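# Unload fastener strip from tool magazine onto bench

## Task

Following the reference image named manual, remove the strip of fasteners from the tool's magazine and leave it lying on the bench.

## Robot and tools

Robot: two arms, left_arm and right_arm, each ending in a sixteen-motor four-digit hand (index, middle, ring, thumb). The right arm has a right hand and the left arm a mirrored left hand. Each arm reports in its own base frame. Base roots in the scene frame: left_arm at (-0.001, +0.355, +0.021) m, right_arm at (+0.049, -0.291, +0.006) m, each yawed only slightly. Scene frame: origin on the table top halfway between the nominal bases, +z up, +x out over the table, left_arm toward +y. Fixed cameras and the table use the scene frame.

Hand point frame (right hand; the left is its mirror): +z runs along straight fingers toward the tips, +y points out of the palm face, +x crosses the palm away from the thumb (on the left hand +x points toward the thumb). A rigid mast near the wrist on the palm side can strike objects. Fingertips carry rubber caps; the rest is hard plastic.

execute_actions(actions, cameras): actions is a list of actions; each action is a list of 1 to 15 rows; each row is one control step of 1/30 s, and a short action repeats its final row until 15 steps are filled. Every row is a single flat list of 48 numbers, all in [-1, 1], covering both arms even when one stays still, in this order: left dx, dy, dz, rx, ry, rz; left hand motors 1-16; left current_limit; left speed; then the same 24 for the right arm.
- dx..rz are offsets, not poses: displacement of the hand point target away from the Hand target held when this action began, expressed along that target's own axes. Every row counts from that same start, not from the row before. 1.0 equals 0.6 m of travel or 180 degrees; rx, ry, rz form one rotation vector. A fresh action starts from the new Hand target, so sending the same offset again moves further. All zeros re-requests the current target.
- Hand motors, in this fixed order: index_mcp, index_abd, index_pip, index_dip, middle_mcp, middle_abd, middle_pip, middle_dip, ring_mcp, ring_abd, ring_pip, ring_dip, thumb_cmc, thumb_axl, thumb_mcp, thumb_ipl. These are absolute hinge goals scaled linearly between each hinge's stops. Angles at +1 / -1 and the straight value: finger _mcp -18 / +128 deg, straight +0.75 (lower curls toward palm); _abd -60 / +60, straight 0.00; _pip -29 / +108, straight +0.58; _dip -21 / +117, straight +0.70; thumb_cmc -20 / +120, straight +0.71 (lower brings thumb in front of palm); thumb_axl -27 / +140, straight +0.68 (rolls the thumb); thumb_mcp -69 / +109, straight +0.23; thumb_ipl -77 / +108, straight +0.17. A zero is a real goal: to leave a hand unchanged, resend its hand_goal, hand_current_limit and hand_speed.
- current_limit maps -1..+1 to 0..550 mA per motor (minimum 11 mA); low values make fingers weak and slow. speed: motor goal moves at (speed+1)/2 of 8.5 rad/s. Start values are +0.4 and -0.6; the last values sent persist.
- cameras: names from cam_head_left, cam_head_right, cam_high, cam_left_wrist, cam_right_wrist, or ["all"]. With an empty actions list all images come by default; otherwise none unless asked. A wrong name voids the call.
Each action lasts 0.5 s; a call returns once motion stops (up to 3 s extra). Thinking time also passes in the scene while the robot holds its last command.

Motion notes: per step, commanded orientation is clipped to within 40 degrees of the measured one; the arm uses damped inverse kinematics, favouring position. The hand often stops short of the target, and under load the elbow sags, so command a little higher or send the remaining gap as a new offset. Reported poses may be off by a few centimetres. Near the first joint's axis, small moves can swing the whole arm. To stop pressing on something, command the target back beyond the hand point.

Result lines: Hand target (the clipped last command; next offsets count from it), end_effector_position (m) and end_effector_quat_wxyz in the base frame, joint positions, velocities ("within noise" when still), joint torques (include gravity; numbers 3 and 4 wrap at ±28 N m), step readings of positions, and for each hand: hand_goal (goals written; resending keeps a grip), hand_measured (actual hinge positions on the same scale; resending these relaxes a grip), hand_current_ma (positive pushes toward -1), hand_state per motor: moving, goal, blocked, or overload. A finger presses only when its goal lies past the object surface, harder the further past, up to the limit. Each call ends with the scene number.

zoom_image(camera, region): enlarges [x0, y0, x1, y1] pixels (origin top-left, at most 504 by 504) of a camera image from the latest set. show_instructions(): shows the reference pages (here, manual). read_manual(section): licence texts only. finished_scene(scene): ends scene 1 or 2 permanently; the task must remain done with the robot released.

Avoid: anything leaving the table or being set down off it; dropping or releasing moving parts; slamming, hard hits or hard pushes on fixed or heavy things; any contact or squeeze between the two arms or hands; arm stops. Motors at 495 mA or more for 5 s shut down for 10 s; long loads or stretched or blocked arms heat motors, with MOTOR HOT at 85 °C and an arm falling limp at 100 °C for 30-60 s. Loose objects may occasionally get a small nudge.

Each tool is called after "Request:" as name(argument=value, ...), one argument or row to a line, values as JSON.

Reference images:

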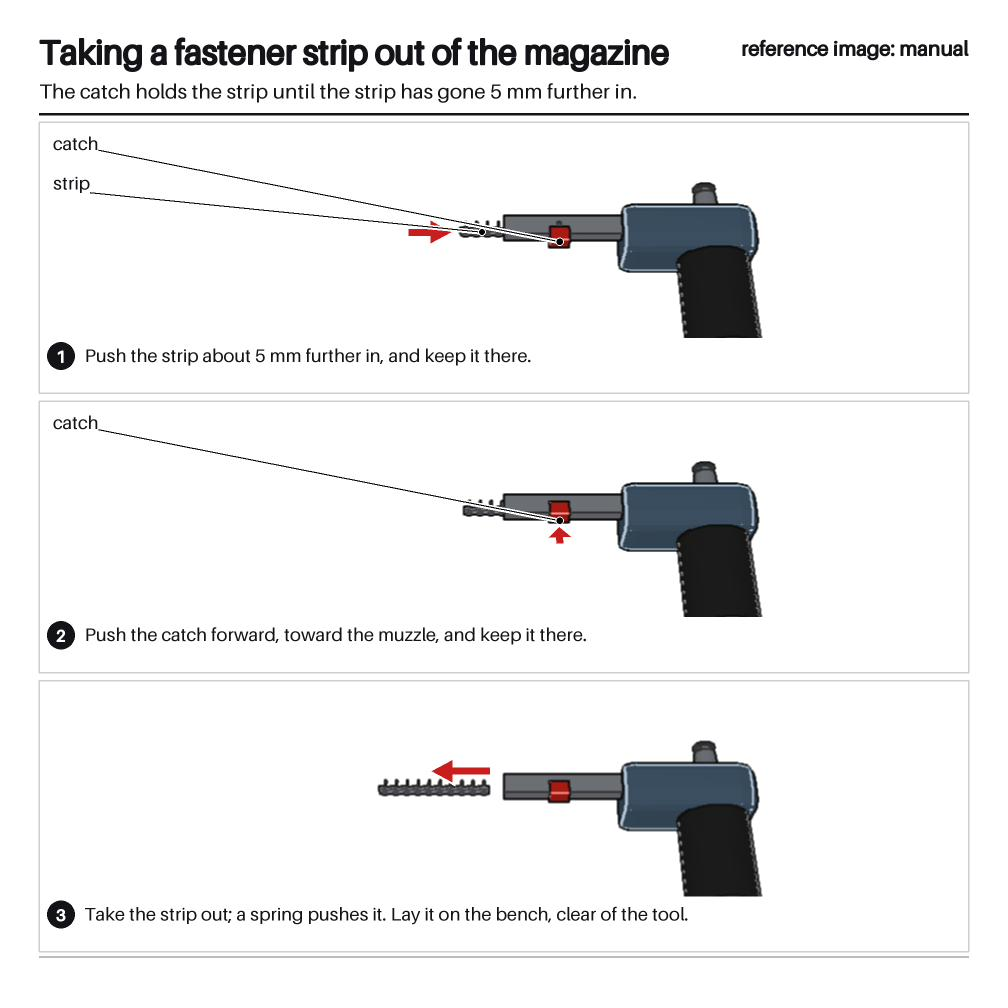

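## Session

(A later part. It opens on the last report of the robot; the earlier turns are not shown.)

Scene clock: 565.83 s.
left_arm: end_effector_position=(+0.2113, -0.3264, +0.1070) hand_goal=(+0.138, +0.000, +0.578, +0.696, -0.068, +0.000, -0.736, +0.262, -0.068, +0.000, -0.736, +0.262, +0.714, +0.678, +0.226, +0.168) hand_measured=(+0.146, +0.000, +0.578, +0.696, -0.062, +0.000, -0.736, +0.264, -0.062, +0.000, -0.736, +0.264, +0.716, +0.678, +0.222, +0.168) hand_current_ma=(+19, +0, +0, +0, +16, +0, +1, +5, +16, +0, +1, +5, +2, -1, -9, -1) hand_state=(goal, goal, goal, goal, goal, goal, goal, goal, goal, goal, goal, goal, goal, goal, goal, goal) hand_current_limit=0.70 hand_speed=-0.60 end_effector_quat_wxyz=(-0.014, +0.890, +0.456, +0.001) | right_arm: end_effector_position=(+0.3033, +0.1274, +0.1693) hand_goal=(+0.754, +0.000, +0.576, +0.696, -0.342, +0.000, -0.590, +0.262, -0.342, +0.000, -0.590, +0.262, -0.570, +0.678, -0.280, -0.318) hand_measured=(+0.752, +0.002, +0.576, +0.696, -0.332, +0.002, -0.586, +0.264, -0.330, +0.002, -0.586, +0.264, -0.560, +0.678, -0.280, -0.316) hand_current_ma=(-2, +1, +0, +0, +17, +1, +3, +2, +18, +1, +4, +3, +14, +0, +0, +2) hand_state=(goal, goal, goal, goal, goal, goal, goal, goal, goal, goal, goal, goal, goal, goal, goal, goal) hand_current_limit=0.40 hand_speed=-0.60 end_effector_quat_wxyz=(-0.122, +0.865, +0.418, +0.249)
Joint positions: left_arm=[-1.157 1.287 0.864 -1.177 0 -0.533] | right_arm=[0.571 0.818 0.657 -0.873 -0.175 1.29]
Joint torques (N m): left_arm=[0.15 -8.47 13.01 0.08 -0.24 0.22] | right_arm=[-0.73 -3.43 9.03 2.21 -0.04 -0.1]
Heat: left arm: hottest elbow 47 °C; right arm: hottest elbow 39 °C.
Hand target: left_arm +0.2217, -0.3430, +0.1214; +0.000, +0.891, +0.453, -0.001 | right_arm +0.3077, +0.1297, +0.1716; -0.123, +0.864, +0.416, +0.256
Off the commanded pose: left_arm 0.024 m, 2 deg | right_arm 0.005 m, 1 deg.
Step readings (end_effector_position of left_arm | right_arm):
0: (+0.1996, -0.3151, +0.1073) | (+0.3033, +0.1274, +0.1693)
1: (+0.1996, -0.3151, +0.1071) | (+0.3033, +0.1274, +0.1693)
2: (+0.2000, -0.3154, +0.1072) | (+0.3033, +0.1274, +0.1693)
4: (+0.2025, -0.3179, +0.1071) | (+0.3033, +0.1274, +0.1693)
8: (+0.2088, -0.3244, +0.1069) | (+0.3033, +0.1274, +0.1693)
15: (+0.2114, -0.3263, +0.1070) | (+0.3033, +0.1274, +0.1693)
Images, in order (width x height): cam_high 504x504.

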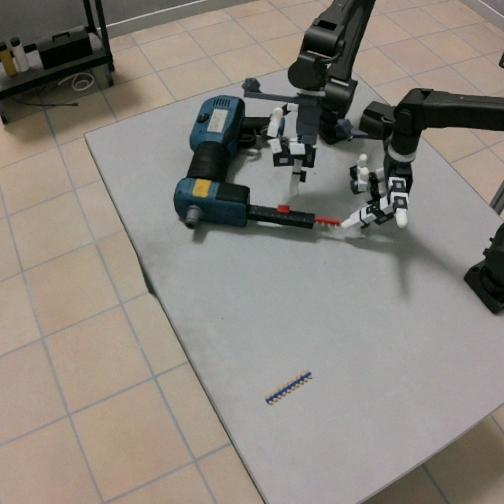

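Request:
execute_actions(
  actions=[
    [[-0.002,0.012,0,0,0,0,0.137,0,0.577,0.696,-0.068,0,-0.737,0.261,-0.068,0,-0.737,0.261,0.714,0.678,0.226,0.168,0.7,-0.6,0.023,0,0.032,0,0,0,0.754,0,0.576,0.696,-0.342,0,-0.591,0.261,-0.342,0,-0.591,0.261,-0.571,0.678,-0.281,-0.319,0.7,-0.6]],
  ],
  cameras=["cam_high","cam_head_left","cam_right_wrist"],
)

Request:
zoom_image(
  camera="cam_high",
  region=[260, 160, 380, 280],
)

Request:
zoom_image(
  camera="cam_head_left",
  region=[230, 250, 330, 350],
)

Scene clock: 579.10 s.
left_arm: end_effector_position=(+0.2156, -0.3316, +0.1074) hand_goal=(+0.138, +0.000, +0.578, +0.696, -0.068, +0.000, -0.736, +0.262, -0.068, +0.000, -0.736, +0.262, +0.714, +0.678, +0.226, +0.168) hand_measured=(+0.146, +0.000, +0.578, +0.696, -0.062, +0.000, -0.736, +0.264, -0.062, +0.000, -0.736, +0.264, +0.716, +0.678, +0.222, +0.168) hand_current_ma=(+19, +0, +0, +0, +16, +0, +1, +5, +16, +0, +1, +5, +2, -1, -9, -1) hand_state=(goal, goal, goal, goal, goal, goal, goal, goal, goal, goal, goal, goal, goal, goal, goal, goal) hand_current_limit=0.70 hand_speed=-0.60 end_effector_quat_wxyz=(-0.015, +0.890, +0.455, +0.001) | right_arm: end_effector_position=(+0.3149, +0.1406, +0.1541) hand_goal=(+0.754, +0.000, +0.576, +0.696, -0.342, +0.000, -0.590, +0.262, -0.342, +0.000, -0.590, +0.262, -0.570, +0.678, -0.280, -0.318) hand_measured=(+0.752, +0.002, +0.576, +0.696, -0.332, +0.002, -0.586, +0.264, -0.330, +0.002, -0.586, +0.264, -0.560, +0.678, -0.280, -0.316) hand_current_ma=(-2, +1, +0, +0, +17, +1, +3, +2, +18, +1, +4, +3, +14, +0, +0, +2) hand_state=(goal, goal, goal, goal, goal, goal, goal, goal, goal, goal, goal, goal, goal, goal, goal, goal) hand_current_limit=0.70 hand_speed=-0.60 end_effector_quat_wxyz=(-0.121, +0.866, +0.419, +0.243)
Joint positions: left_arm=[-1.151 1.305 0.881 -1.177 0 -0.525] | right_arm=[0.591 0.894 0.657 -0.806 -0.166 1.305]
Joint torques (N m): left_arm=[0.15 -8.7 13 0.12 -0.24 0.2] | right_arm=[0.03 -4.48 10.13 2.25 0.17 0]
Heat: left arm: hottest elbow 48 °C; right arm: hottest elbow 39 °C.
Hand target: left_arm +0.2268, -0.3482, +0.1213; +0.000, +0.891, +0.453, -0.001 | right_arm +0.3214, +0.1469, +0.1630; -0.123, +0.864, +0.416, +0.256
Off the commanded pose: left_arm 0.024 m, 2 deg | right_arm 0.013 m, 2 deg.
Step readings (end_effector_position of left_arm | right_arm):
0: (+0.2113, -0.3264, +0.1070) | (+0.3033, +0.1274, +0.1693)
1: (+0.2113, -0.3264, +0.1070) | (+0.3034, +0.1274, +0.1694)
2: (+0.2113, -0.3266, +0.1070) | (+0.3043, +0.1280, +0.1694)
4: (+0.2125, -0.3275, +0.1069) | (+0.3083, +0.1310, +0.1682)
8: (+0.2148, -0.3306, +0.1071) | (+0.3130, +0.1382, +0.1588)
15: (+0.2156, -0.3316, +0.1074) | (+0.3149, +0.1407, +0.1541)
Images, in order (width x height): cam_head_left 504x504, cam_high 504x504, cam_right_wrist 504x504.

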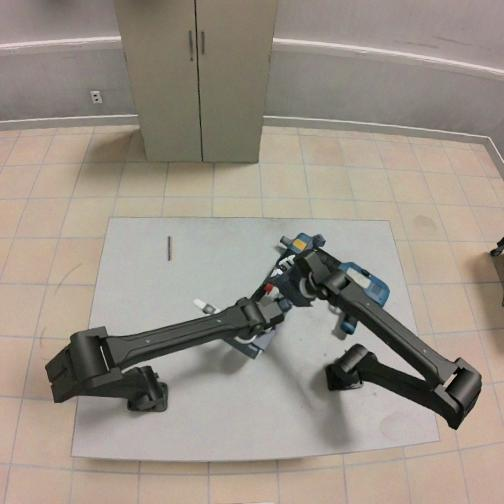

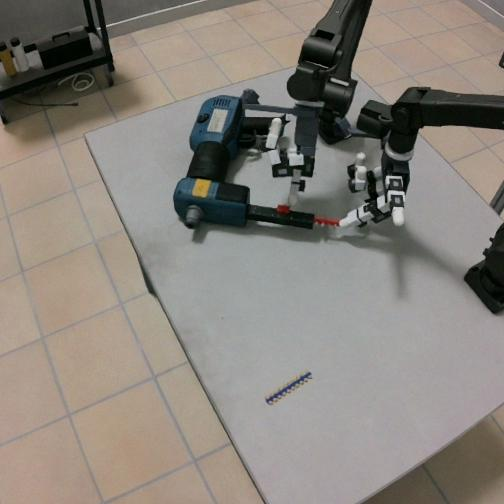

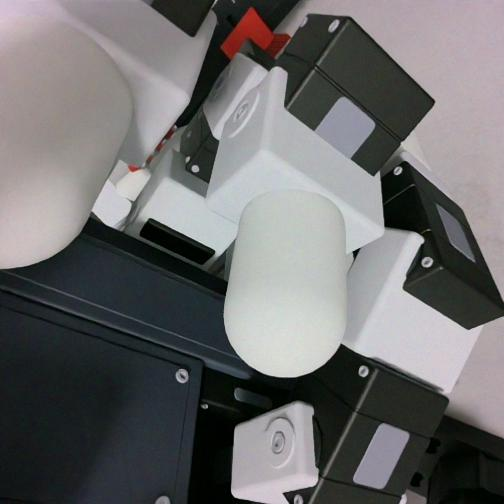

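Scaled by 4.200 from the camera's 504x504 image, which has a finer 720x720 frame.

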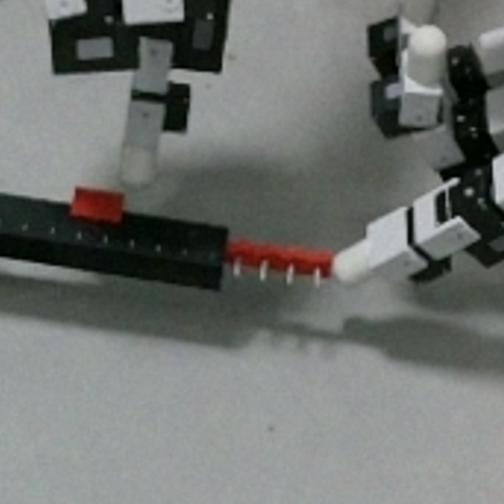

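Scaled by 5.040 from the camera's 504x504 image, which has a finer 720x720 frame.

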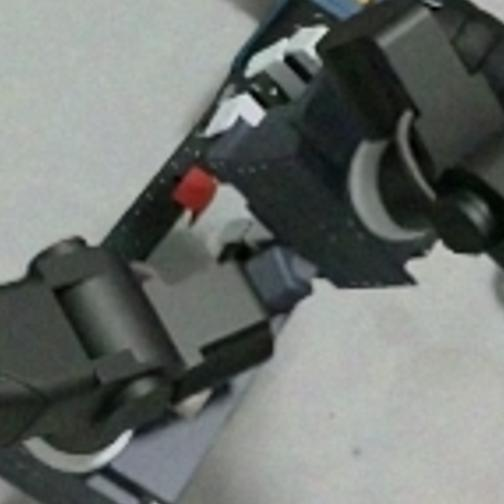

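Request:
zoom_image(
  camera="cam_high",
  region=[240, 60, 400, 220],
)

Scaled by 3.150 from the camera's 504x504 image, which has a finer 720x720 frame.

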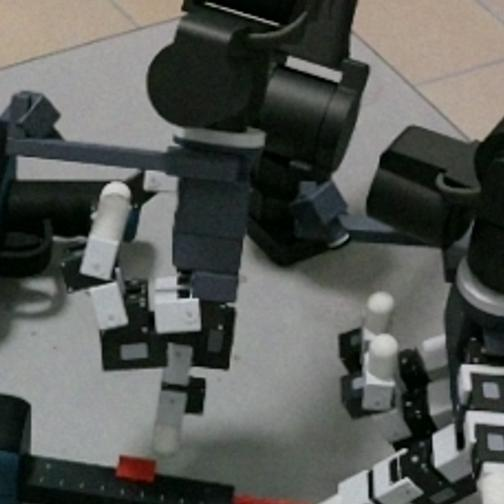

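Request:
execute_actions(
  actions=[
    [[0,0,0,0,0,0,0.137,0,0.577,0.696,-0.068,0,-0.737,0.261,-0.068,0,-0.737,0.261,0.714,0.678,0.226,0.168,0.7,-0.6,0,0.03,-0.006,0,0,0,0.754,0,0.576,0.696,-0.342,0,-0.591,0.261,-0.342,0,-0.591,0.261,-0.571,0.678,-0.281,-0.319,0.7,-0.6]],
  ],
  cameras=["cam_high","cam_head_left","cam_head_right","cam_right_wrist"],
)

Request:
zoom_image(
  camera="cam_high",
  region=[260, 160, 360, 260],
)

Request:
zoom_image(
  camera="cam_head_left",
  region=[250, 260, 310, 320],
)

Request:
zoom_image(
  camera="cam_right_wrist",
  region=[80, 0, 380, 240],
)

Scene clock: 621.40 s.
left_arm: end_effector_position=(+0.2156, -0.3317, +0.1074) hand_goal=(+0.138, +0.000, +0.578, +0.696, -0.068, +0.000, -0.736, +0.262, -0.068, +0.000, -0.736, +0.262, +0.714, +0.678, +0.226, +0.168) hand_measured=(+0.146, +0.000, +0.578, +0.696, -0.062, +0.000, -0.736, +0.264, -0.062, +0.000, -0.736, +0.264, +0.716, +0.678, +0.222, +0.168) hand_current_ma=(+19, +0, +0, +0, +16, +0, +1, +5, +16, +0, +1, +5, +2, -1, -9, -1) hand_state=(goal, goal, goal, goal, goal, goal, goal, goal, goal, goal, goal, goal, goal, goal, goal, goal) hand_current_limit=0.70 hand_speed=-0.60 end_effector_quat_wxyz=(-0.015, +0.891, +0.455, +0.001) | right_arm: end_effector_position=(+0.3226, +0.1291, +0.1521) hand_goal=(+0.754, +0.000, +0.576, +0.696, -0.342, +0.000, -0.590, +0.262, -0.342, +0.000, -0.590, +0.262, -0.570, +0.678, -0.280, -0.318) hand_measured=(+0.752, +0.002, +0.576, +0.696, -0.332, +0.002, -0.586, +0.264, -0.330, +0.002, -0.586, +0.264, -0.560, +0.678, -0.280, -0.316) hand_current_ma=(-2, +1, +0, +0, +17, +1, +3, +2, +18, +1, +4, +3, +14, +0, +0, +2) hand_state=(goal, goal, goal, goal, goal, goal, goal, goal, goal, goal, goal, goal, goal, goal, goal, goal) hand_current_limit=0.70 hand_speed=-0.60 end_effector_quat_wxyz=(-0.123, +0.869, +0.412, +0.243)
Joint positions: left_arm=[-1.151 1.305 0.881 -1.177 0 -0.525] | right_arm=[0.534 0.901 0.657 -0.806 -0.194 1.271]
Joint torques (N m): left_arm=[0.15 -8.59 13.01 0.17 -0.24 0.21] | right_arm=[-1.2 -4.07 11.03 1.68 -0.13 -0.24]
Heat: left arm: hottest elbow 51 °C; right arm: hottest elbow 40 °C.
Hand target: left_arm +0.2268, -0.3482, +0.1213; +0.000, +0.891, +0.453, -0.001 | right_arm +0.3343, +0.1340, +0.1660; -0.123, +0.864, +0.415, +0.256
Off the commanded pose: left_arm 0.024 m, 2 deg | right_arm 0.019 m, 2 deg.
Step readings (end_effector_position of left_arm | right_arm):
0: (+0.2156, -0.3317, +0.1074) | (+0.3149, +0.1406, +0.1541)
1: (+0.2156, -0.3317, +0.1074) | (+0.3149, +0.1406, +0.1541)
2: (+0.2156, -0.3317, +0.1074) | (+0.3148, +0.1407, +0.1539)
4: (+0.2156, -0.3317, +0.1074) | (+0.3158, +0.1393, +0.1535)
8: (+0.2156, -0.3317, +0.1074) | (+0.3205, +0.1307, +0.1530)
15: (+0.2156, -0.3317, +0.1074) | (+0.3224, +0.1289, +0.1520)
Images, in order (width x height): cam_head_left 504x504, cam_head_right 504x504, cam_high 504x504, cam_right_wrist 504x504.

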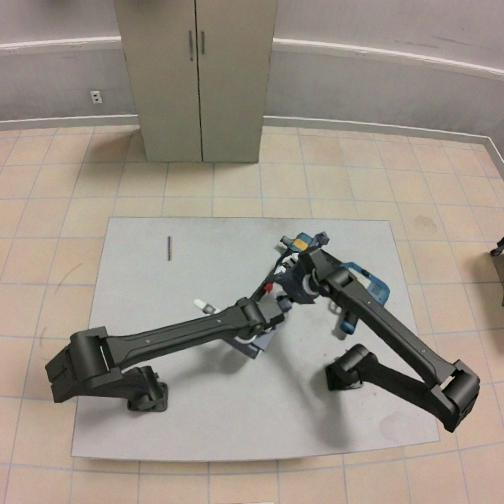

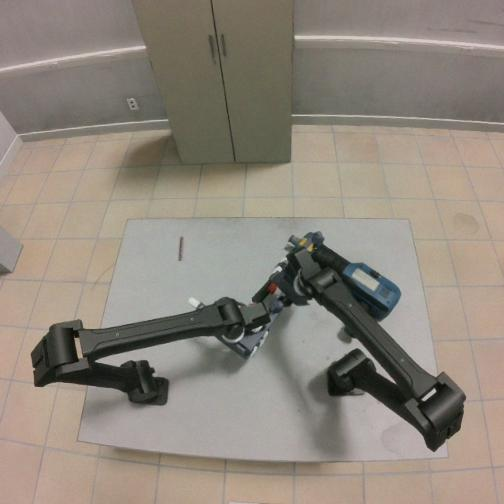

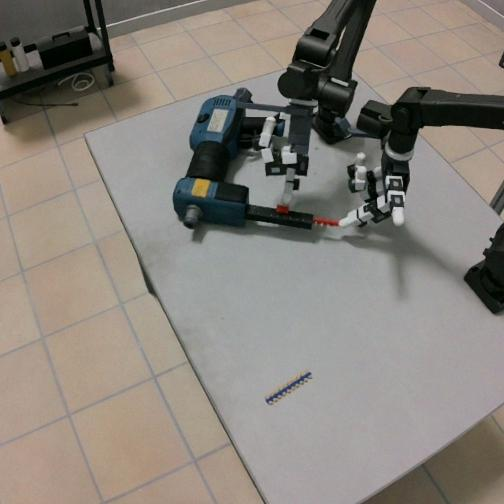

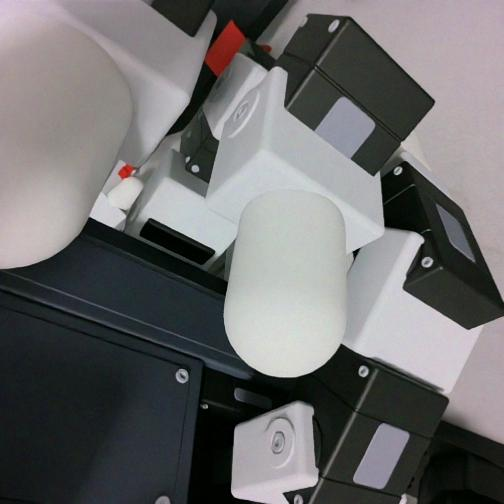

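Scaled by 5.040 from the camera's 504x504 image, which has a finer 720x720 frame.

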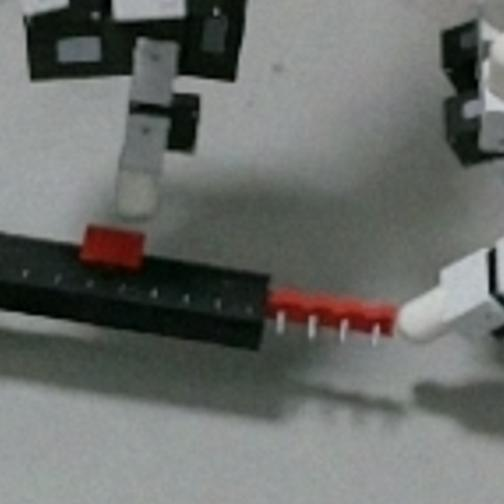

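Scaled by 8.400 from the camera's 504x504 image, which has a finer 720x720 frame.

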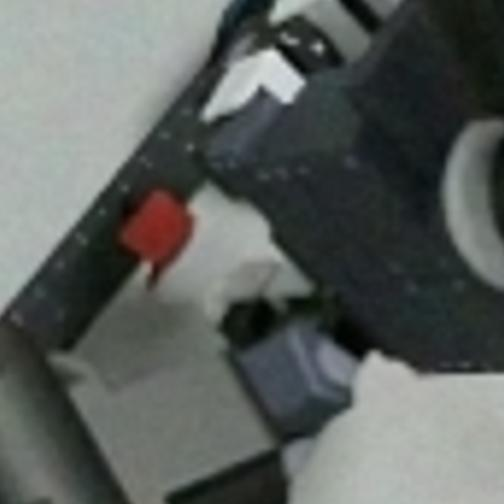

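Scaled by 1.680 from the camera's 504x504 image, which has a finer 720x720 frame.

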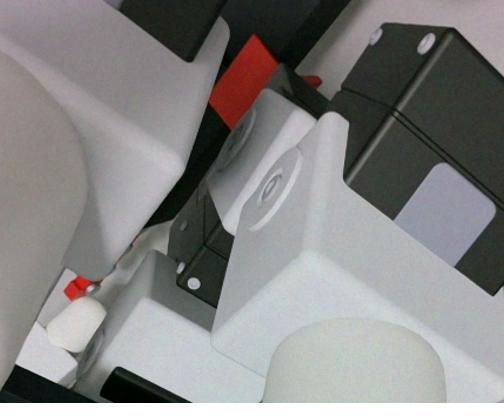

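Request:
execute_actions(
  actions=[
    [[0,0,0,0,0,0,0.137,0,0.577,0.696,-0.068,0,-0.737,0.261,-0.068,0,-0.737,0.261,0.714,0.678,0.226,0.168,0.7,-0.6,0.017,0.018,0.009,0,0,0,0.754,0,0.576,0.696,-0.342,0,-0.591,0.261,-0.342,0,-0.591,0.261,-0.571,0.678,-0.281,-0.319,0.7,-0.6]],
  ],
  cameras=["cam_high","cam_head_left","cam_right_wrist"],
)

Request:
zoom_image(
  camera="cam_high",
  region=[260, 160, 360, 260],
)

Request:
zoom_image(
  camera="cam_right_wrist",
  region=[80, 0, 380, 240],
)

Scene clock: 638.50 s.
left_arm: end_effector_position=(+0.2156, -0.3317, +0.1074) hand_goal=(+0.138, +0.000, +0.578, +0.696, -0.068, +0.000, -0.736, +0.262, -0.068, +0.000, -0.736, +0.262, +0.714, +0.678, +0.226, +0.168) hand_measured=(+0.146, +0.000, +0.578, +0.696, -0.062, +0.000, -0.736, +0.264, -0.062, +0.000, -0.736, +0.264, +0.716, +0.678, +0.222, +0.168) hand_current_ma=(+19, +0, +0, +0, +16, +0, +1, +5, +16, +0, +1, +5, +2, -1, -9, -1) hand_state=(goal, goal, goal, goal, goal, goal, goal, goal, goal, goal, goal, goal, goal, goal, goal, goal) hand_current_limit=0.70 hand_speed=-0.60 end_effector_quat_wxyz=(-0.015, +0.891, +0.455, +0.001) | right_arm: end_effector_position=(+0.3267, +0.1257, +0.1378) hand_goal=(+0.754, +0.000, +0.576, +0.696, -0.342, +0.000, -0.590, +0.262, -0.342, +0.000, -0.590, +0.262, -0.570, +0.678, -0.280, -0.318) hand_measured=(+0.752, +0.002, +0.576, +0.696, -0.332, +0.002, -0.586, +0.264, -0.330, +0.002, -0.586, +0.264, -0.560, +0.678, -0.280, -0.316) hand_current_ma=(-2, +1, +0, +0, +17, +1, +3, +2, +18, +1, +4, +3, +14, +0, +0, +2) hand_state=(goal, goal, goal, goal, goal, goal, goal, goal, goal, goal, goal, goal, goal, goal, goal, goal) hand_current_limit=0.70 hand_speed=-0.60 end_effector_quat_wxyz=(-0.122, +0.875, +0.413, +0.223)
Joint positions: left_arm=[-1.151 1.305 0.881 -1.177 0 -0.525] | right_arm=[0.514 0.948 0.658 -0.806 -0.205 1.252]
Joint torques (N m): left_arm=[0.03 -8.64 12.96 0.09 -0.23 0.22] | right_arm=[-1.44 -4.48 12.83 2.04 -0.14 -0.21]
Heat: left arm: hottest elbow 51 °C; right arm: hottest elbow 41 °C.
Hand target: left_arm +0.2268, -0.3482, +0.1213; +0.000, +0.891, +0.453, -0.001 | right_arm +0.3499, +0.1363, +0.1671; -0.123, +0.864, +0.416, +0.256
Off the commanded pose: left_arm 0.024 m, 2 deg | right_arm 0.039 m, 4 deg.
Step readings (end_effector_position of left_arm | right_arm):
0: (+0.2156, -0.3317, +0.1074) | (+0.3226, +0.1291, +0.1522)
1: (+0.2156, -0.3317, +0.1074) | (+0.3227, +0.1292, +0.1520)
2: (+0.2156, -0.3317, +0.1074) | (+0.3228, +0.1292, +0.1517)
4: (+0.2156, -0.3317, +0.1074) | (+0.3235, +0.1287, +0.1487)
8: (+0.2156, -0.3317, +0.1074) | (+0.3255, +0.1260, +0.1398)
15: (+0.2156, -0.3317, +0.1074) | (+0.3263, +0.1254, +0.1372)
Images, in order (width x height): cam_head_left 504x504, cam_high 504x504, cam_right_wrist 504x504.

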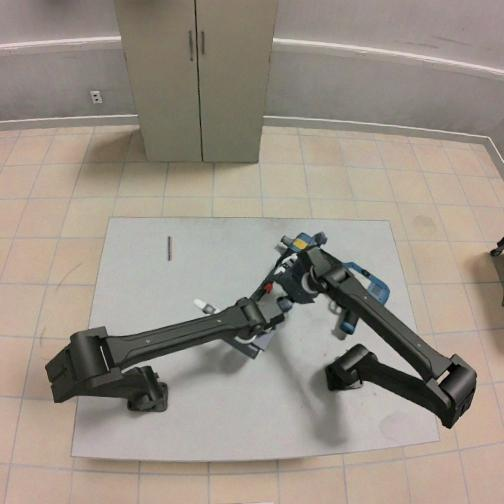

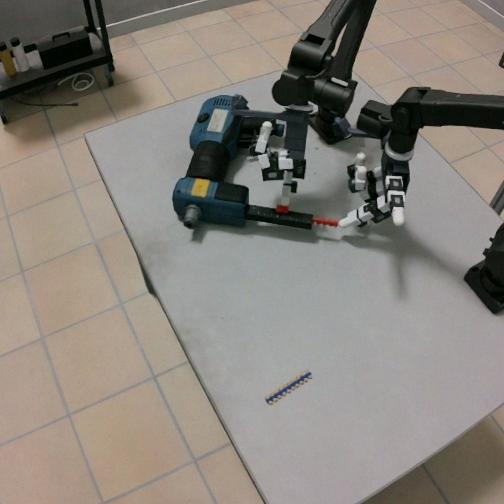

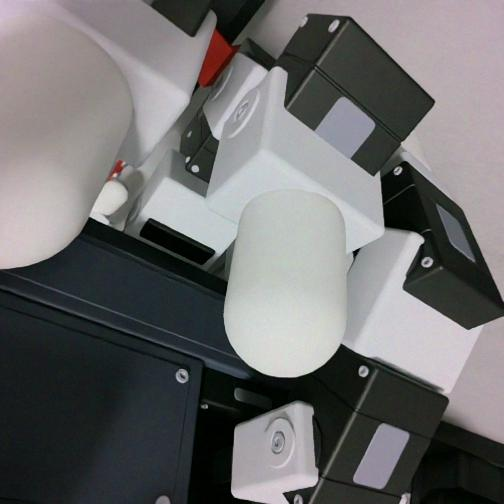

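Scaled by 5.040 from the camera's 504x504 image, which has a finer 720x720 frame.

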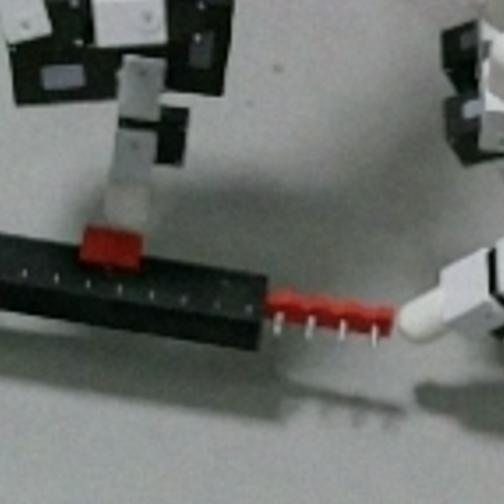

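Scaled by 1.680 from the camera's 504x504 image, which has a finer 720x720 frame.

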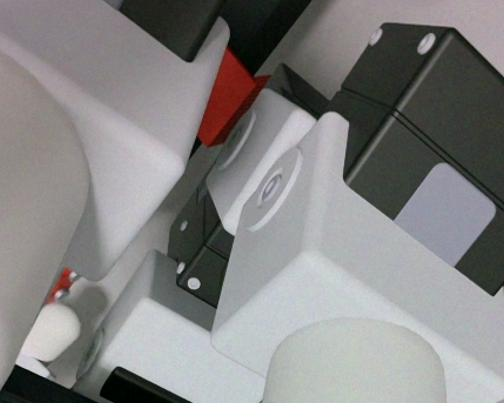

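Request:
execute_actions(
  actions=[
    [[0,0,0,0,0,0,0.137,0,0.577,0.696,-0.068,0,-0.737,0.261,-0.068,0,-0.737,0.261,0.714,0.678,0.226,0.168,0.7,-0.6,0.018,0,-0.028,0,0,0,0.754,0,0.576,0.696,-0.342,0,-0.591,0.261,-0.342,0,-0.591,0.261,-0.571,0.678,-0.281,-0.319,0.7,-0.6]],
  ],
  cameras=["cam_high","cam_head_left"],
)

Request:
zoom_image(
  camera="cam_high",
  region=[260, 160, 360, 260],
)

Scene clock: 648.97 s.
left_arm: end_effector_position=(+0.2156, -0.3317, +0.1074) hand_goal=(+0.138, +0.000, +0.578, +0.696, -0.068, +0.000, -0.736, +0.262, -0.068, +0.000, -0.736, +0.262, +0.714, +0.678, +0.226, +0.168) hand_measured=(+0.146, +0.000, +0.578, +0.696, -0.062, +0.000, -0.736, +0.264, -0.062, +0.000, -0.736, +0.264, +0.716, +0.678, +0.222, +0.168) hand_current_ma=(+19, +0, +0, +0, +16, +0, +1, +5, +16, +0, +1, +5, +2, -1, -9, -1) hand_state=(goal, goal, goal, goal, goal, goal, goal, goal, goal, goal, goal, goal, goal, goal, goal, goal) hand_current_limit=0.70 hand_speed=-0.60 end_effector_quat_wxyz=(-0.015, +0.891, +0.455, +0.001) | right_arm: end_effector_position=(+0.3340, +0.1297, +0.1575) hand_goal=(+0.754, +0.000, +0.576, +0.696, -0.342, +0.000, -0.590, +0.262, -0.342, +0.000, -0.590, +0.262, -0.570, +0.678, -0.280, -0.318) hand_measured=(+0.752, +0.002, +0.576, +0.696, -0.332, +0.002, -0.586, +0.264, -0.330, +0.002, -0.586, +0.264, -0.560, +0.678, -0.280, -0.316) hand_current_ma=(-2, +1, +0, +0, +17, +1, +3, +2, +18, +1, +4, +3, +14, +0, +0, +2) hand_state=(goal, goal, goal, goal, goal, goal, goal, goal, goal, goal, goal, goal, goal, goal, goal, goal) hand_current_limit=0.70 hand_speed=-0.60 end_effector_quat_wxyz=(-0.122, +0.873, +0.413, +0.230)
Joint positions: left_arm=[-1.151 1.305 0.881 -1.177 0 -0.525] | right_arm=[0.513 0.948 0.706 -0.84 -0.205 1.251]
Joint torques (N m): left_arm=[0.21 -8.59 12.97 0.1 -0.24 0.21] | right_arm=[-1.2 -5.6 12.7 1.17 -0.13 -0.25]
Heat: left arm: hottest elbow 52 °C; right arm: hottest elbow 45 °C.
Hand target: left_arm +0.2268, -0.3482, +0.1213; +0.000, +0.891, +0.453, -0.001 | right_arm +0.3498, +0.1361, +0.1869; -0.123, +0.864, +0.415, +0.256
Off the commanded pose: left_arm 0.024 m, 2 deg | right_arm 0.034 m, 3 deg.
Step readings (end_effector_position of left_arm | right_arm):
0: (+0.2156, -0.3317, +0.1074) | (+0.3268, +0.1257, +0.1378)
1: (+0.2156, -0.3317, +0.1074) | (+0.3268, +0.1257, +0.1378)
2: (+0.2156, -0.3317, +0.1074) | (+0.3271, +0.1259, +0.1385)
4: (+0.2156, -0.3317, +0.1074) | (+0.3279, +0.1263, +0.1416)
8: (+0.2156, -0.3317, +0.1074) | (+0.3326, +0.1290, +0.1530)
15: (+0.2156, -0.3317, +0.1074) | (+0.3343, +0.1299, +0.1577)
Images, in order (width x height): cam_head_left 504x504, cam_high 504x504.

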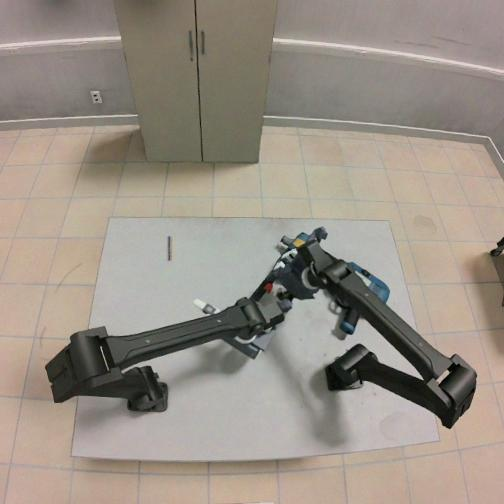

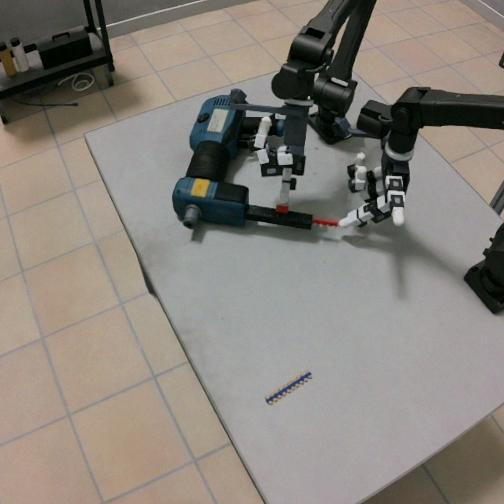

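Scaled by 5.040 from the camera's 504x504 image, which has a finer 720x720 frame.

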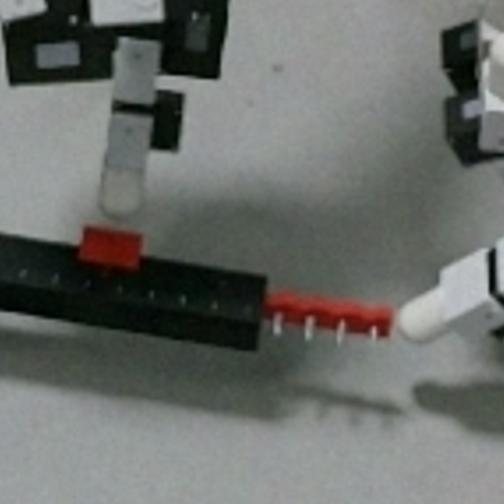

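Request:
execute_actions(
  actions=[
    [[0,0.014,0,0,0,0,0.137,0,0.577,0.696,-0.068,0,-0.737,0.261,-0.068,0,-0.737,0.261,0.714,0.678,0.226,0.168,0.7,-0.6,0,0,0,0,0,0,0.754,0,0.576,0.696,-0.342,0,-0.591,0.261,-0.342,0,-0.591,0.261,-0.571,0.678,-0.281,-0.319,0.7,-0.6]],
  ],
  cameras=["cam_high"],
)

Request:
zoom_image(
  camera="cam_high",
  region=[270, 180, 350, 260],
)

Scene clock: 660.20 s.
left_arm: end_effector_position=(+0.2218, -0.3361, +0.1071) hand_goal=(+0.138, +0.000, +0.578, +0.696, -0.068, +0.000, -0.736, +0.262, -0.068, +0.000, -0.736, +0.262, +0.714, +0.678, +0.226, +0.168) hand_measured=(+0.146, -0.002, +0.580, +0.696, -0.062, +0.000, -0.736, +0.264, -0.062, +0.000, -0.736, +0.264, +0.716, +0.678, +0.222, +0.168) hand_current_ma=(+22, -4, +3, +0, +16, +0, +1, +5, +16, +0, +1, +5, +2, -1, -9, -1) hand_state=(goal, goal, goal, goal, goal, goal, goal, goal, goal, goal, goal, goal, goal, goal, goal, goal) hand_current_limit=0.70 hand_speed=-0.60 end_effector_quat_wxyz=(-0.016, +0.890, +0.455, +0.000) | right_arm: end_effector_position=(+0.3339, +0.1297, +0.1575) hand_goal=(+0.754, +0.000, +0.576, +0.696, -0.342, +0.000, -0.590, +0.262, -0.342, +0.000, -0.590, +0.262, -0.570, +0.678, -0.280, -0.318) hand_measured=(+0.752, +0.002, +0.576, +0.696, -0.332, +0.002, -0.586, +0.264, -0.330, +0.002, -0.586, +0.264, -0.560, +0.678, -0.280, -0.316) hand_current_ma=(-2, +1, +0, +0, +17, +1, +3, +2, +18, +1, +4, +3, +14, +0, +0, +2) hand_state=(goal, goal, goal, goal, goal, goal, goal, goal, goal, goal, goal, goal, goal, goal, goal, goal) hand_current_limit=0.70 hand_speed=-0.60 end_effector_quat_wxyz=(-0.122, +0.873, +0.413, +0.230)
Joint positions: left_arm=[-1.139 1.324 0.898 -1.177 0.001 -0.513] | right_arm=[0.513 0.948 0.706 -0.84 -0.206 1.251]
Joint torques (N m): left_arm=[0.44 -9 13.03 0.16 -0.25 0.22] | right_arm=[-1.38 -5.54 12.85 1.17 -0.15 -0.22]
Heat: left arm: hottest elbow 52 °C; right arm: hottest elbow 44 °C.
Hand target: left_arm +0.2336, -0.3531, +0.1212; +0.000, +0.891, +0.453, -0.001 | right_arm +0.3498, +0.1362, +0.1869; -0.124, +0.864, +0.415, +0.256
Off the commanded pose: left_arm 0.025 m, 2 deg | right_arm 0.034 m, 3 deg.
Step readings (end_effector_position of left_arm | right_arm):
0: (+0.2156, -0.3317, +0.1074) | (+0.3339, +0.1297, +0.1575)
1: (+0.2156, -0.3317, +0.1074) | (+0.3339, +0.1297, +0.1575)
2: (+0.2157, -0.3318, +0.1072) | (+0.3339, +0.1297, +0.1575)
4: (+0.2171, -0.3327, +0.1072) | (+0.3339, +0.1297, +0.1575)
8: (+0.2212, -0.3353, +0.1074) | (+0.3339, +0.1297, +0.1575)
15: (+0.2217, -0.3362, +0.1071) | (+0.3339, +0.1297, +0.1575)
Images, in order (width x height): cam_high 504x504.

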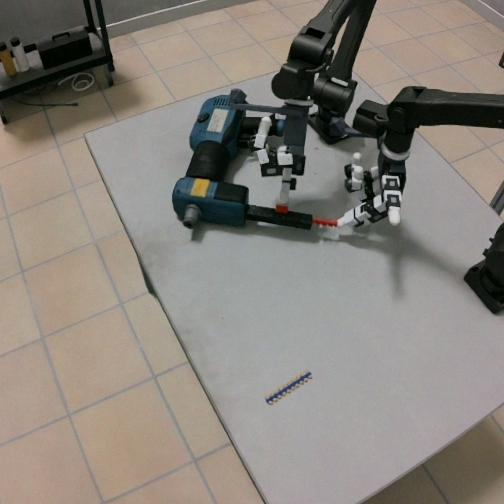

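Scaled by 6.300 from the camera's 504x504 image, which has a finer 720x720 frame.

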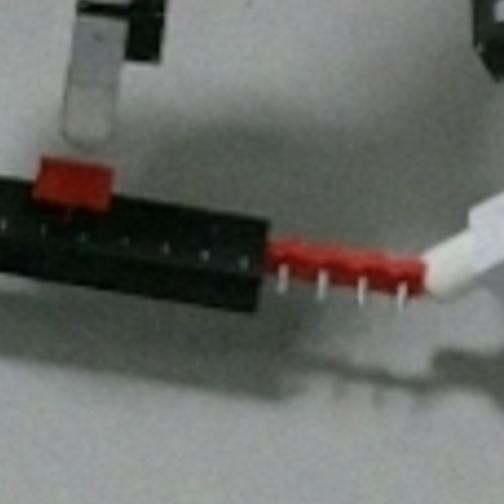

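Request:
execute_actions(
  actions=[
    [[0,0.013,0,0,0,0,0.137,0,0.577,0.696,-0.068,0,-0.737,0.261,-0.068,0,-0.737,0.261,0.714,0.678,0.226,0.168,0.7,-0.6,0,0,0,0,0,0,0.754,0,0.576,0.696,-0.342,0,-0.591,0.261,-0.342,0,-0.591,0.261,-0.571,0.678,-0.281,-0.319,0.7,-0.6]],
  ],
  cameras=["cam_high"],
)

Request:
zoom_image(
  camera="cam_high",
  region=[270, 180, 350, 260],
)

Scene clock: 670.73 s.
left_arm: end_effector_position=(+0.2268, -0.3411, +0.1070) hand_goal=(+0.138, +0.000, +0.578, +0.696, -0.068, +0.000, -0.736, +0.262, -0.068, +0.000, -0.736, +0.262, +0.714, +0.678, +0.226, +0.168) hand_measured=(+0.148, -0.006, +0.580, +0.696, -0.062, +0.000, -0.736, +0.264, -0.062, +0.000, -0.736, +0.264, +0.716, +0.678, +0.222, +0.168) hand_current_ma=(+29, -10, +6, +0, +16, +0, +1, +5, +16, +0, +1, +5, +2, -1, -9, -1) hand_state=(goal, goal, goal, goal, goal, goal, goal, goal, goal, goal, goal, goal, goal, goal, goal, goal) hand_current_limit=0.70 hand_speed=-0.60 end_effector_quat_wxyz=(-0.016, +0.891, +0.453, +0.000) | right_arm: end_effector_position=(+0.3339, +0.1297, +0.1575) hand_goal=(+0.754, +0.000, +0.576, +0.696, -0.342, +0.000, -0.590, +0.262, -0.342, +0.000, -0.590, +0.262, -0.570, +0.678, -0.280, -0.318) hand_measured=(+0.752, +0.002, +0.576, +0.696, -0.332, +0.002, -0.586, +0.264, -0.330, +0.002, -0.586, +0.264, -0.560, +0.678, -0.280, -0.316) hand_current_ma=(-2, +1, +0, +0, +17, +1, +3, +2, +18, +1, +4, +3, +14, +0, +0, +2) hand_state=(goal, goal, goal, goal, goal, goal, goal, goal, goal, goal, goal, goal, goal, goal, goal, goal) hand_current_limit=0.70 hand_speed=-0.60 end_effector_quat_wxyz=(-0.122, +0.873, +0.413, +0.230)
Joint positions: left_arm=[-1.131 1.342 0.915 -1.177 0.002 -0.501] | right_arm=[0.513 0.948 0.706 -0.84 -0.206 1.251]
Joint torques (N m): left_arm=[0.21 -9.41 13.05 0.2 -0.29 0.2] | right_arm=[-1.44 -6.12 12.72 1.18 -0.13 -0.21]
Heat: left arm: hottest elbow 54 °C; right arm: hottest elbow 44 °C.
Hand target: left_arm +0.2399, -0.3578, +0.1214; +0.000, +0.891, +0.453, -0.001 | right_arm +0.3498, +0.1362, +0.1869; -0.124, +0.864, +0.415, +0.256
Off the commanded pose: left_arm 0.025 m, 2 deg | right_arm 0.034 m, 3 deg.
Step readings (end_effector_position of left_arm | right_arm):
0: (+0.2218, -0.3361, +0.1071) | (+0.3339, +0.1297, +0.1575)
1: (+0.2218, -0.3362, +0.1071) | (+0.3339, +0.1297, +0.1575)
2: (+0.2220, -0.3362, +0.1072) | (+0.3339, +0.1297, +0.1575)
4: (+0.2233, -0.3372, +0.1072) | (+0.3339, +0.1297, +0.1575)
8: (+0.2261, -0.3401, +0.1071) | (+0.3339, +0.1297, +0.1575)
15: (+0.2267, -0.3410, +0.1069) | (+0.3339, +0.1297, +0.1575)
Images, in order (width x height): cam_high 504x504.

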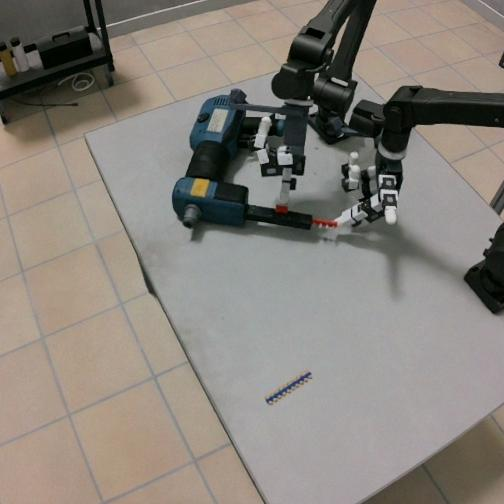

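Scaled by 6.300 from the camera's 504x504 image, which has a finer 720x720 frame.

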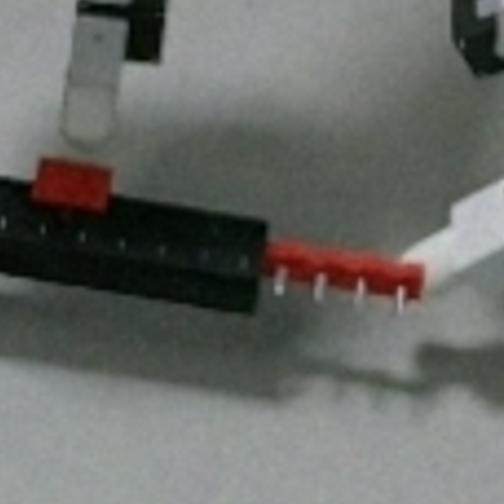

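Request:
execute_actions(
  actions=[
    [[0,-0.033,0,0,0,0,0.137,0,0.577,0.696,-0.068,0,-0.737,0.261,-0.068,0,-0.737,0.261,0.714,0.678,0.226,0.168,0.7,-0.6,0,0,0,0,0,0,0.754,0,0.576,0.696,-0.342,0,-0.591,0.261,-0.342,0,-0.591,0.261,-0.571,0.678,-0.281,-0.319,0.7,-0.6]],
    [[0.014,0,0,0,0,0,0.137,0,0.577,0.696,-0.068,0,-0.737,0.261,-0.068,0,-0.737,0.261,0.714,0.678,0.226,0.168,0.7,-0.6,0,0,0,0,0,0,0.754,0,0.576,0.696,-0.342,0,-0.591,0.261,-0.342,0,-0.591,0.261,-0.571,0.678,-0.281,-0.319,0.7,-0.6]],
  ],
  cameras=["cam_high","cam_head_right"],
)

Request:
zoom_image(
  camera="cam_high",
  region=[290, 180, 370, 260],
)

Scene clock: 692.77 s.
left_arm: end_effector_position=(+0.2259, -0.3424, +0.1197) hand_goal=(+0.138, +0.000, +0.578, +0.696, -0.068, +0.000, -0.736, +0.262, -0.068, +0.000, -0.736, +0.262, +0.714, +0.678, +0.226, +0.168) hand_measured=(+0.148, -0.004, +0.580, +0.696, -0.062, +0.000, -0.736, +0.264, -0.062, +0.000, -0.736, +0.264, +0.716, +0.678, +0.222, +0.168) hand_current_ma=(+29, -7, +6, +0, +16, +0, +1, +5, +16, +0, +1, +5, +2, -1, -9, -1) hand_state=(goal, goal, goal, goal, goal, goal, goal, goal, goal, goal, goal, goal, goal, goal, goal, goal) hand_current_limit=0.70 hand_speed=-0.60 end_effector_quat_wxyz=(+0.000, +0.892, +0.452, -0.001) | right_arm: end_effector_position=(+0.3339, +0.1297, +0.1575) hand_goal=(+0.754, +0.000, +0.576, +0.696, -0.342, +0.000, -0.590, +0.262, -0.342, +0.000, -0.590, +0.262, -0.570, +0.678, -0.280, -0.318) hand_measured=(+0.752, +0.002, +0.576, +0.696, -0.332, +0.002, -0.586, +0.264, -0.330, +0.002, -0.586, +0.264, -0.560, +0.678, -0.280, -0.316) hand_current_ma=(-2, +1, +0, +0, +17, +1, +3, +2, +18, +1, +4, +3, +14, +0, +0, +2) hand_state=(goal, goal, goal, goal, goal, goal, goal, goal, goal, goal, goal, goal, goal, goal, goal, goal) hand_current_limit=0.70 hand_speed=-0.60 end_effector_quat_wxyz=(-0.122, +0.873, +0.413, +0.230)
Joint positions: left_arm=[-1.134 1.309 0.915 -1.177 0.002 -0.501] | right_arm=[0.513 0.948 0.706 -0.84 -0.206 1.251]
Joint torques (N m): left_arm=[0.15 -10.81 9.24 0.14 -0.26 0.14] | right_arm=[-1.44 -6.07 12.7 1.17 -0.11 -0.24]
Heat: left arm: hottest elbow 55 °C; right arm: hottest elbow 45 °C.
Hand target: left_arm +0.2288, -0.3393, +0.1214; +0.000, +0.891, +0.453, -0.001 | right_arm +0.3498, +0.1362, +0.1869; -0.124, +0.864, +0.415, +0.256
Off the commanded pose: left_arm 0.005 m, 0 deg | right_arm 0.034 m, 3 deg.
Step readings (end_effector_position of left_arm | right_arm):
0: (+0.2272, -0.3409, +0.1070) | (+0.3339, +0.1297, +0.1575)
1: (+0.2272, -0.3409, +0.1070) | (+0.3339, +0.1297, +0.1575)
2: (+0.2272, -0.3409, +0.1070) | (+0.3339, +0.1297, +0.1575)
4: (+0.2272, -0.3409, +0.1073) | (+0.3339, +0.1297, +0.1575)
8: (+0.2269, -0.3414, +0.1118) | (+0.3339, +0.1297, +0.1575)
15: (+0.2258, -0.3423, +0.1164) | (+0.3339, +0.1297, +0.1575)
16: (+0.2258, -0.3423, +0.1164) | (+0.3339, +0.1297, +0.1575)
17: (+0.2258, -0.3424, +0.1165) | (+0.3339, +0.1297, +0.1575)
19: (+0.2259, -0.3424, +0.1168) | (+0.3339, +0.1297, +0.1575)
23: (+0.2259, -0.3424, +0.1184) | (+0.3339, +0.1297, +0.1575)
30: (+0.2259, -0.3424, +0.1197) | (+0.3339, +0.1297, +0.1575)
Images, in order (width x height): cam_head_right 504x504, cam_high 504x504.

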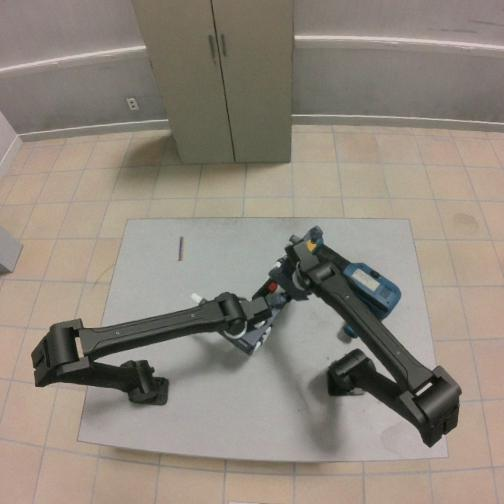

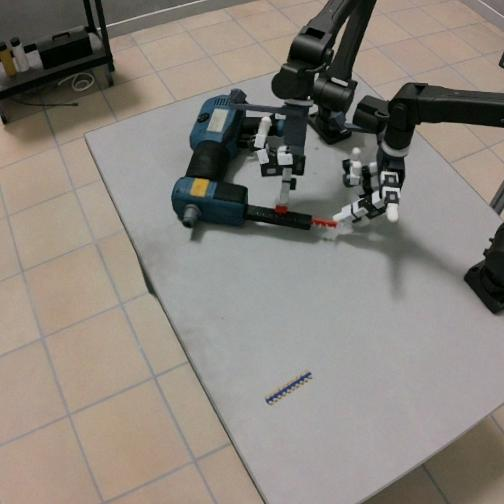

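Scaled by 6.300 from the camera's 504x504 image, which has a finer 720x720 frame.

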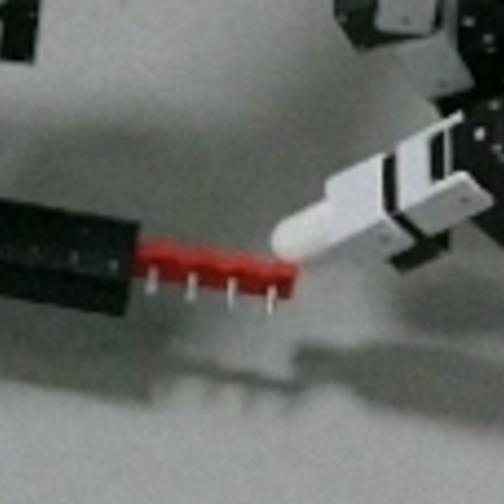

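Request:
execute_actions(
  actions=[
    [[0,-0.045,0,0,0,0,0.137,0,0.577,0.696,-0.068,0,-0.737,0.261,-0.068,0,-0.737,0.261,0.714,0.678,0.226,0.168,0.7,-0.6,0,0,0,0,0,0,0.754,0,0.576,0.696,-0.342,0,-0.591,0.261,-0.342,0,-0.591,0.261,-0.571,0.678,-0.281,-0.319,0.7,-0.6]],
    [[0.01,0,0.012,0,0,0,0.137,0,0.577,0.696,-0.068,0,-0.737,0.261,-0.068,0,-0.737,0.261,0.714,0.678,0.226,0.168,0.7,-0.6,0,0,0,0,0,0,0.754,0,0.576,0.696,-0.342,0,-0.591,0.261,-0.342,0,-0.591,0.261,-0.571,0.678,-0.281,-0.319,0.7,-0.6]],
  ],
  cameras=["cam_high"],
)

Request:
zoom_image(
  camera="cam_high",
  region=[290, 180, 370, 260],
)

Scene clock: 709.93 s.
left_arm: end_effector_position=(+0.2092, -0.3213, +0.1165) hand_goal=(+0.138, +0.000, +0.578, +0.696, -0.068, +0.000, -0.736, +0.262, -0.068, +0.000, -0.736, +0.262, +0.714, +0.678, +0.226, +0.168) hand_measured=(+0.148, -0.004, +0.580, +0.696, -0.062, +0.000, -0.736, +0.264, -0.062, +0.000, -0.736, +0.264, +0.716, +0.678, +0.222, +0.168) hand_current_ma=(+29, -7, +6, +0, +16, +0, +1, +5, +16, +0, +1, +5, +2, -1, -9, -1) hand_state=(goal, goal, goal, goal, goal, goal, goal, goal, goal, goal, goal, goal, goal, goal, goal, goal) hand_current_limit=0.70 hand_speed=-0.60 end_effector_quat_wxyz=(-0.001, +0.893, +0.450, -0.001) | right_arm: end_effector_position=(+0.3339, +0.1297, +0.1575) hand_goal=(+0.754, +0.000, +0.576, +0.696, -0.342, +0.000, -0.590, +0.262, -0.342, +0.000, -0.590, +0.262, -0.570, +0.678, -0.280, -0.318) hand_measured=(+0.752, +0.002, +0.576, +0.696, -0.332, +0.002, -0.586, +0.264, -0.330, +0.002, -0.586, +0.264, -0.560, +0.678, -0.280, -0.316) hand_current_ma=(-2, +1, +0, +0, +17, +1, +3, +2, +18, +1, +4, +3, +14, +0, +0, +2) hand_state=(goal, goal, goal, goal, goal, goal, goal, goal, goal, goal, goal, goal, goal, goal, goal, goal) hand_current_limit=0.70 hand_speed=-0.60 end_effector_quat_wxyz=(-0.122, +0.873, +0.413, +0.230)
Joint positions: left_arm=[-1.153 1.242 0.848 -1.18 0.001 -0.516] | right_arm=[0.513 0.948 0.706 -0.84 -0.206 1.251]
Joint torques (N m): left_arm=[-0.32 -9.52 8.43 0.72 -0.25 0.07] | right_arm=[-1.14 -6.07 12.72 1.16 -0.12 -0.22]
Heat: left arm: hottest elbow 53 °C; right arm: hottest elbow 46 °C.
Hand target: left_arm +0.2104, -0.3185, +0.1140; +0.000, +0.891, +0.453, -0.001 | right_arm +0.3498, +0.1362, +0.1869; -0.124, +0.864, +0.415, +0.256
Off the commanded pose: left_arm 0.004 m, 0 deg | right_arm 0.034 m, 3 deg.
Step readings (end_effector_position of left_arm | right_arm):
0: (+0.2259, -0.3424, +0.1197) | (+0.3339, +0.1297, +0.1575)
1: (+0.2259, -0.3424, +0.1197) | (+0.3339, +0.1297, +0.1575)
2: (+0.2257, -0.3421, +0.1198) | (+0.3339, +0.1297, +0.1575)
4: (+0.2237, -0.3385, +0.1205) | (+0.3339, +0.1297, +0.1575)
8: (+0.2168, -0.3298, +0.1231) | (+0.3339, +0.1297, +0.1575)
15: (+0.2131, -0.3295, +0.1263) | (+0.3339, +0.1297, +0.1575)
16: (+0.2128, -0.3296, +0.1263) | (+0.3339, +0.1297, +0.1575)
17: (+0.2127, -0.3293, +0.1260) | (+0.3339, +0.1297, +0.1575)
19: (+0.2119, -0.3276, +0.1239) | (+0.3339, +0.1297, +0.1575)
23: (+0.2098, -0.3227, +0.1181) | (+0.3339, +0.1297, +0.1575)
30: (+0.2092, -0.3213, +0.1165) | (+0.3339, +0.1297, +0.1575)
Images, in order (width x height): cam_high 504x504.

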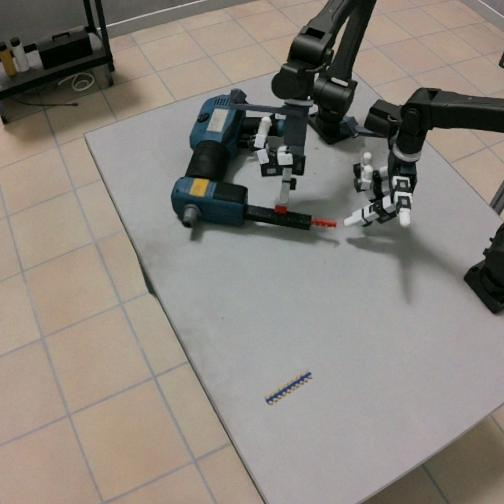

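Scaled by 6.300 from the camera's 504x504 image, which has a finer 720x720 frame.

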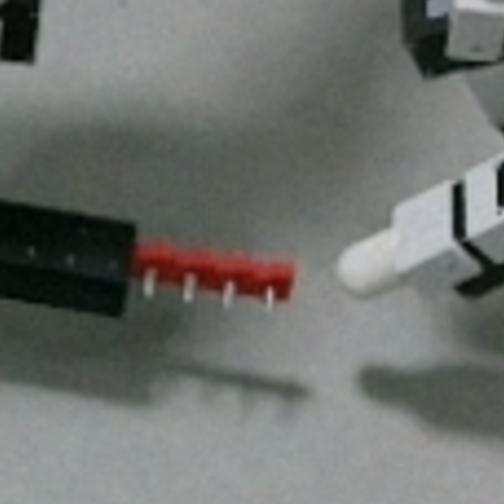

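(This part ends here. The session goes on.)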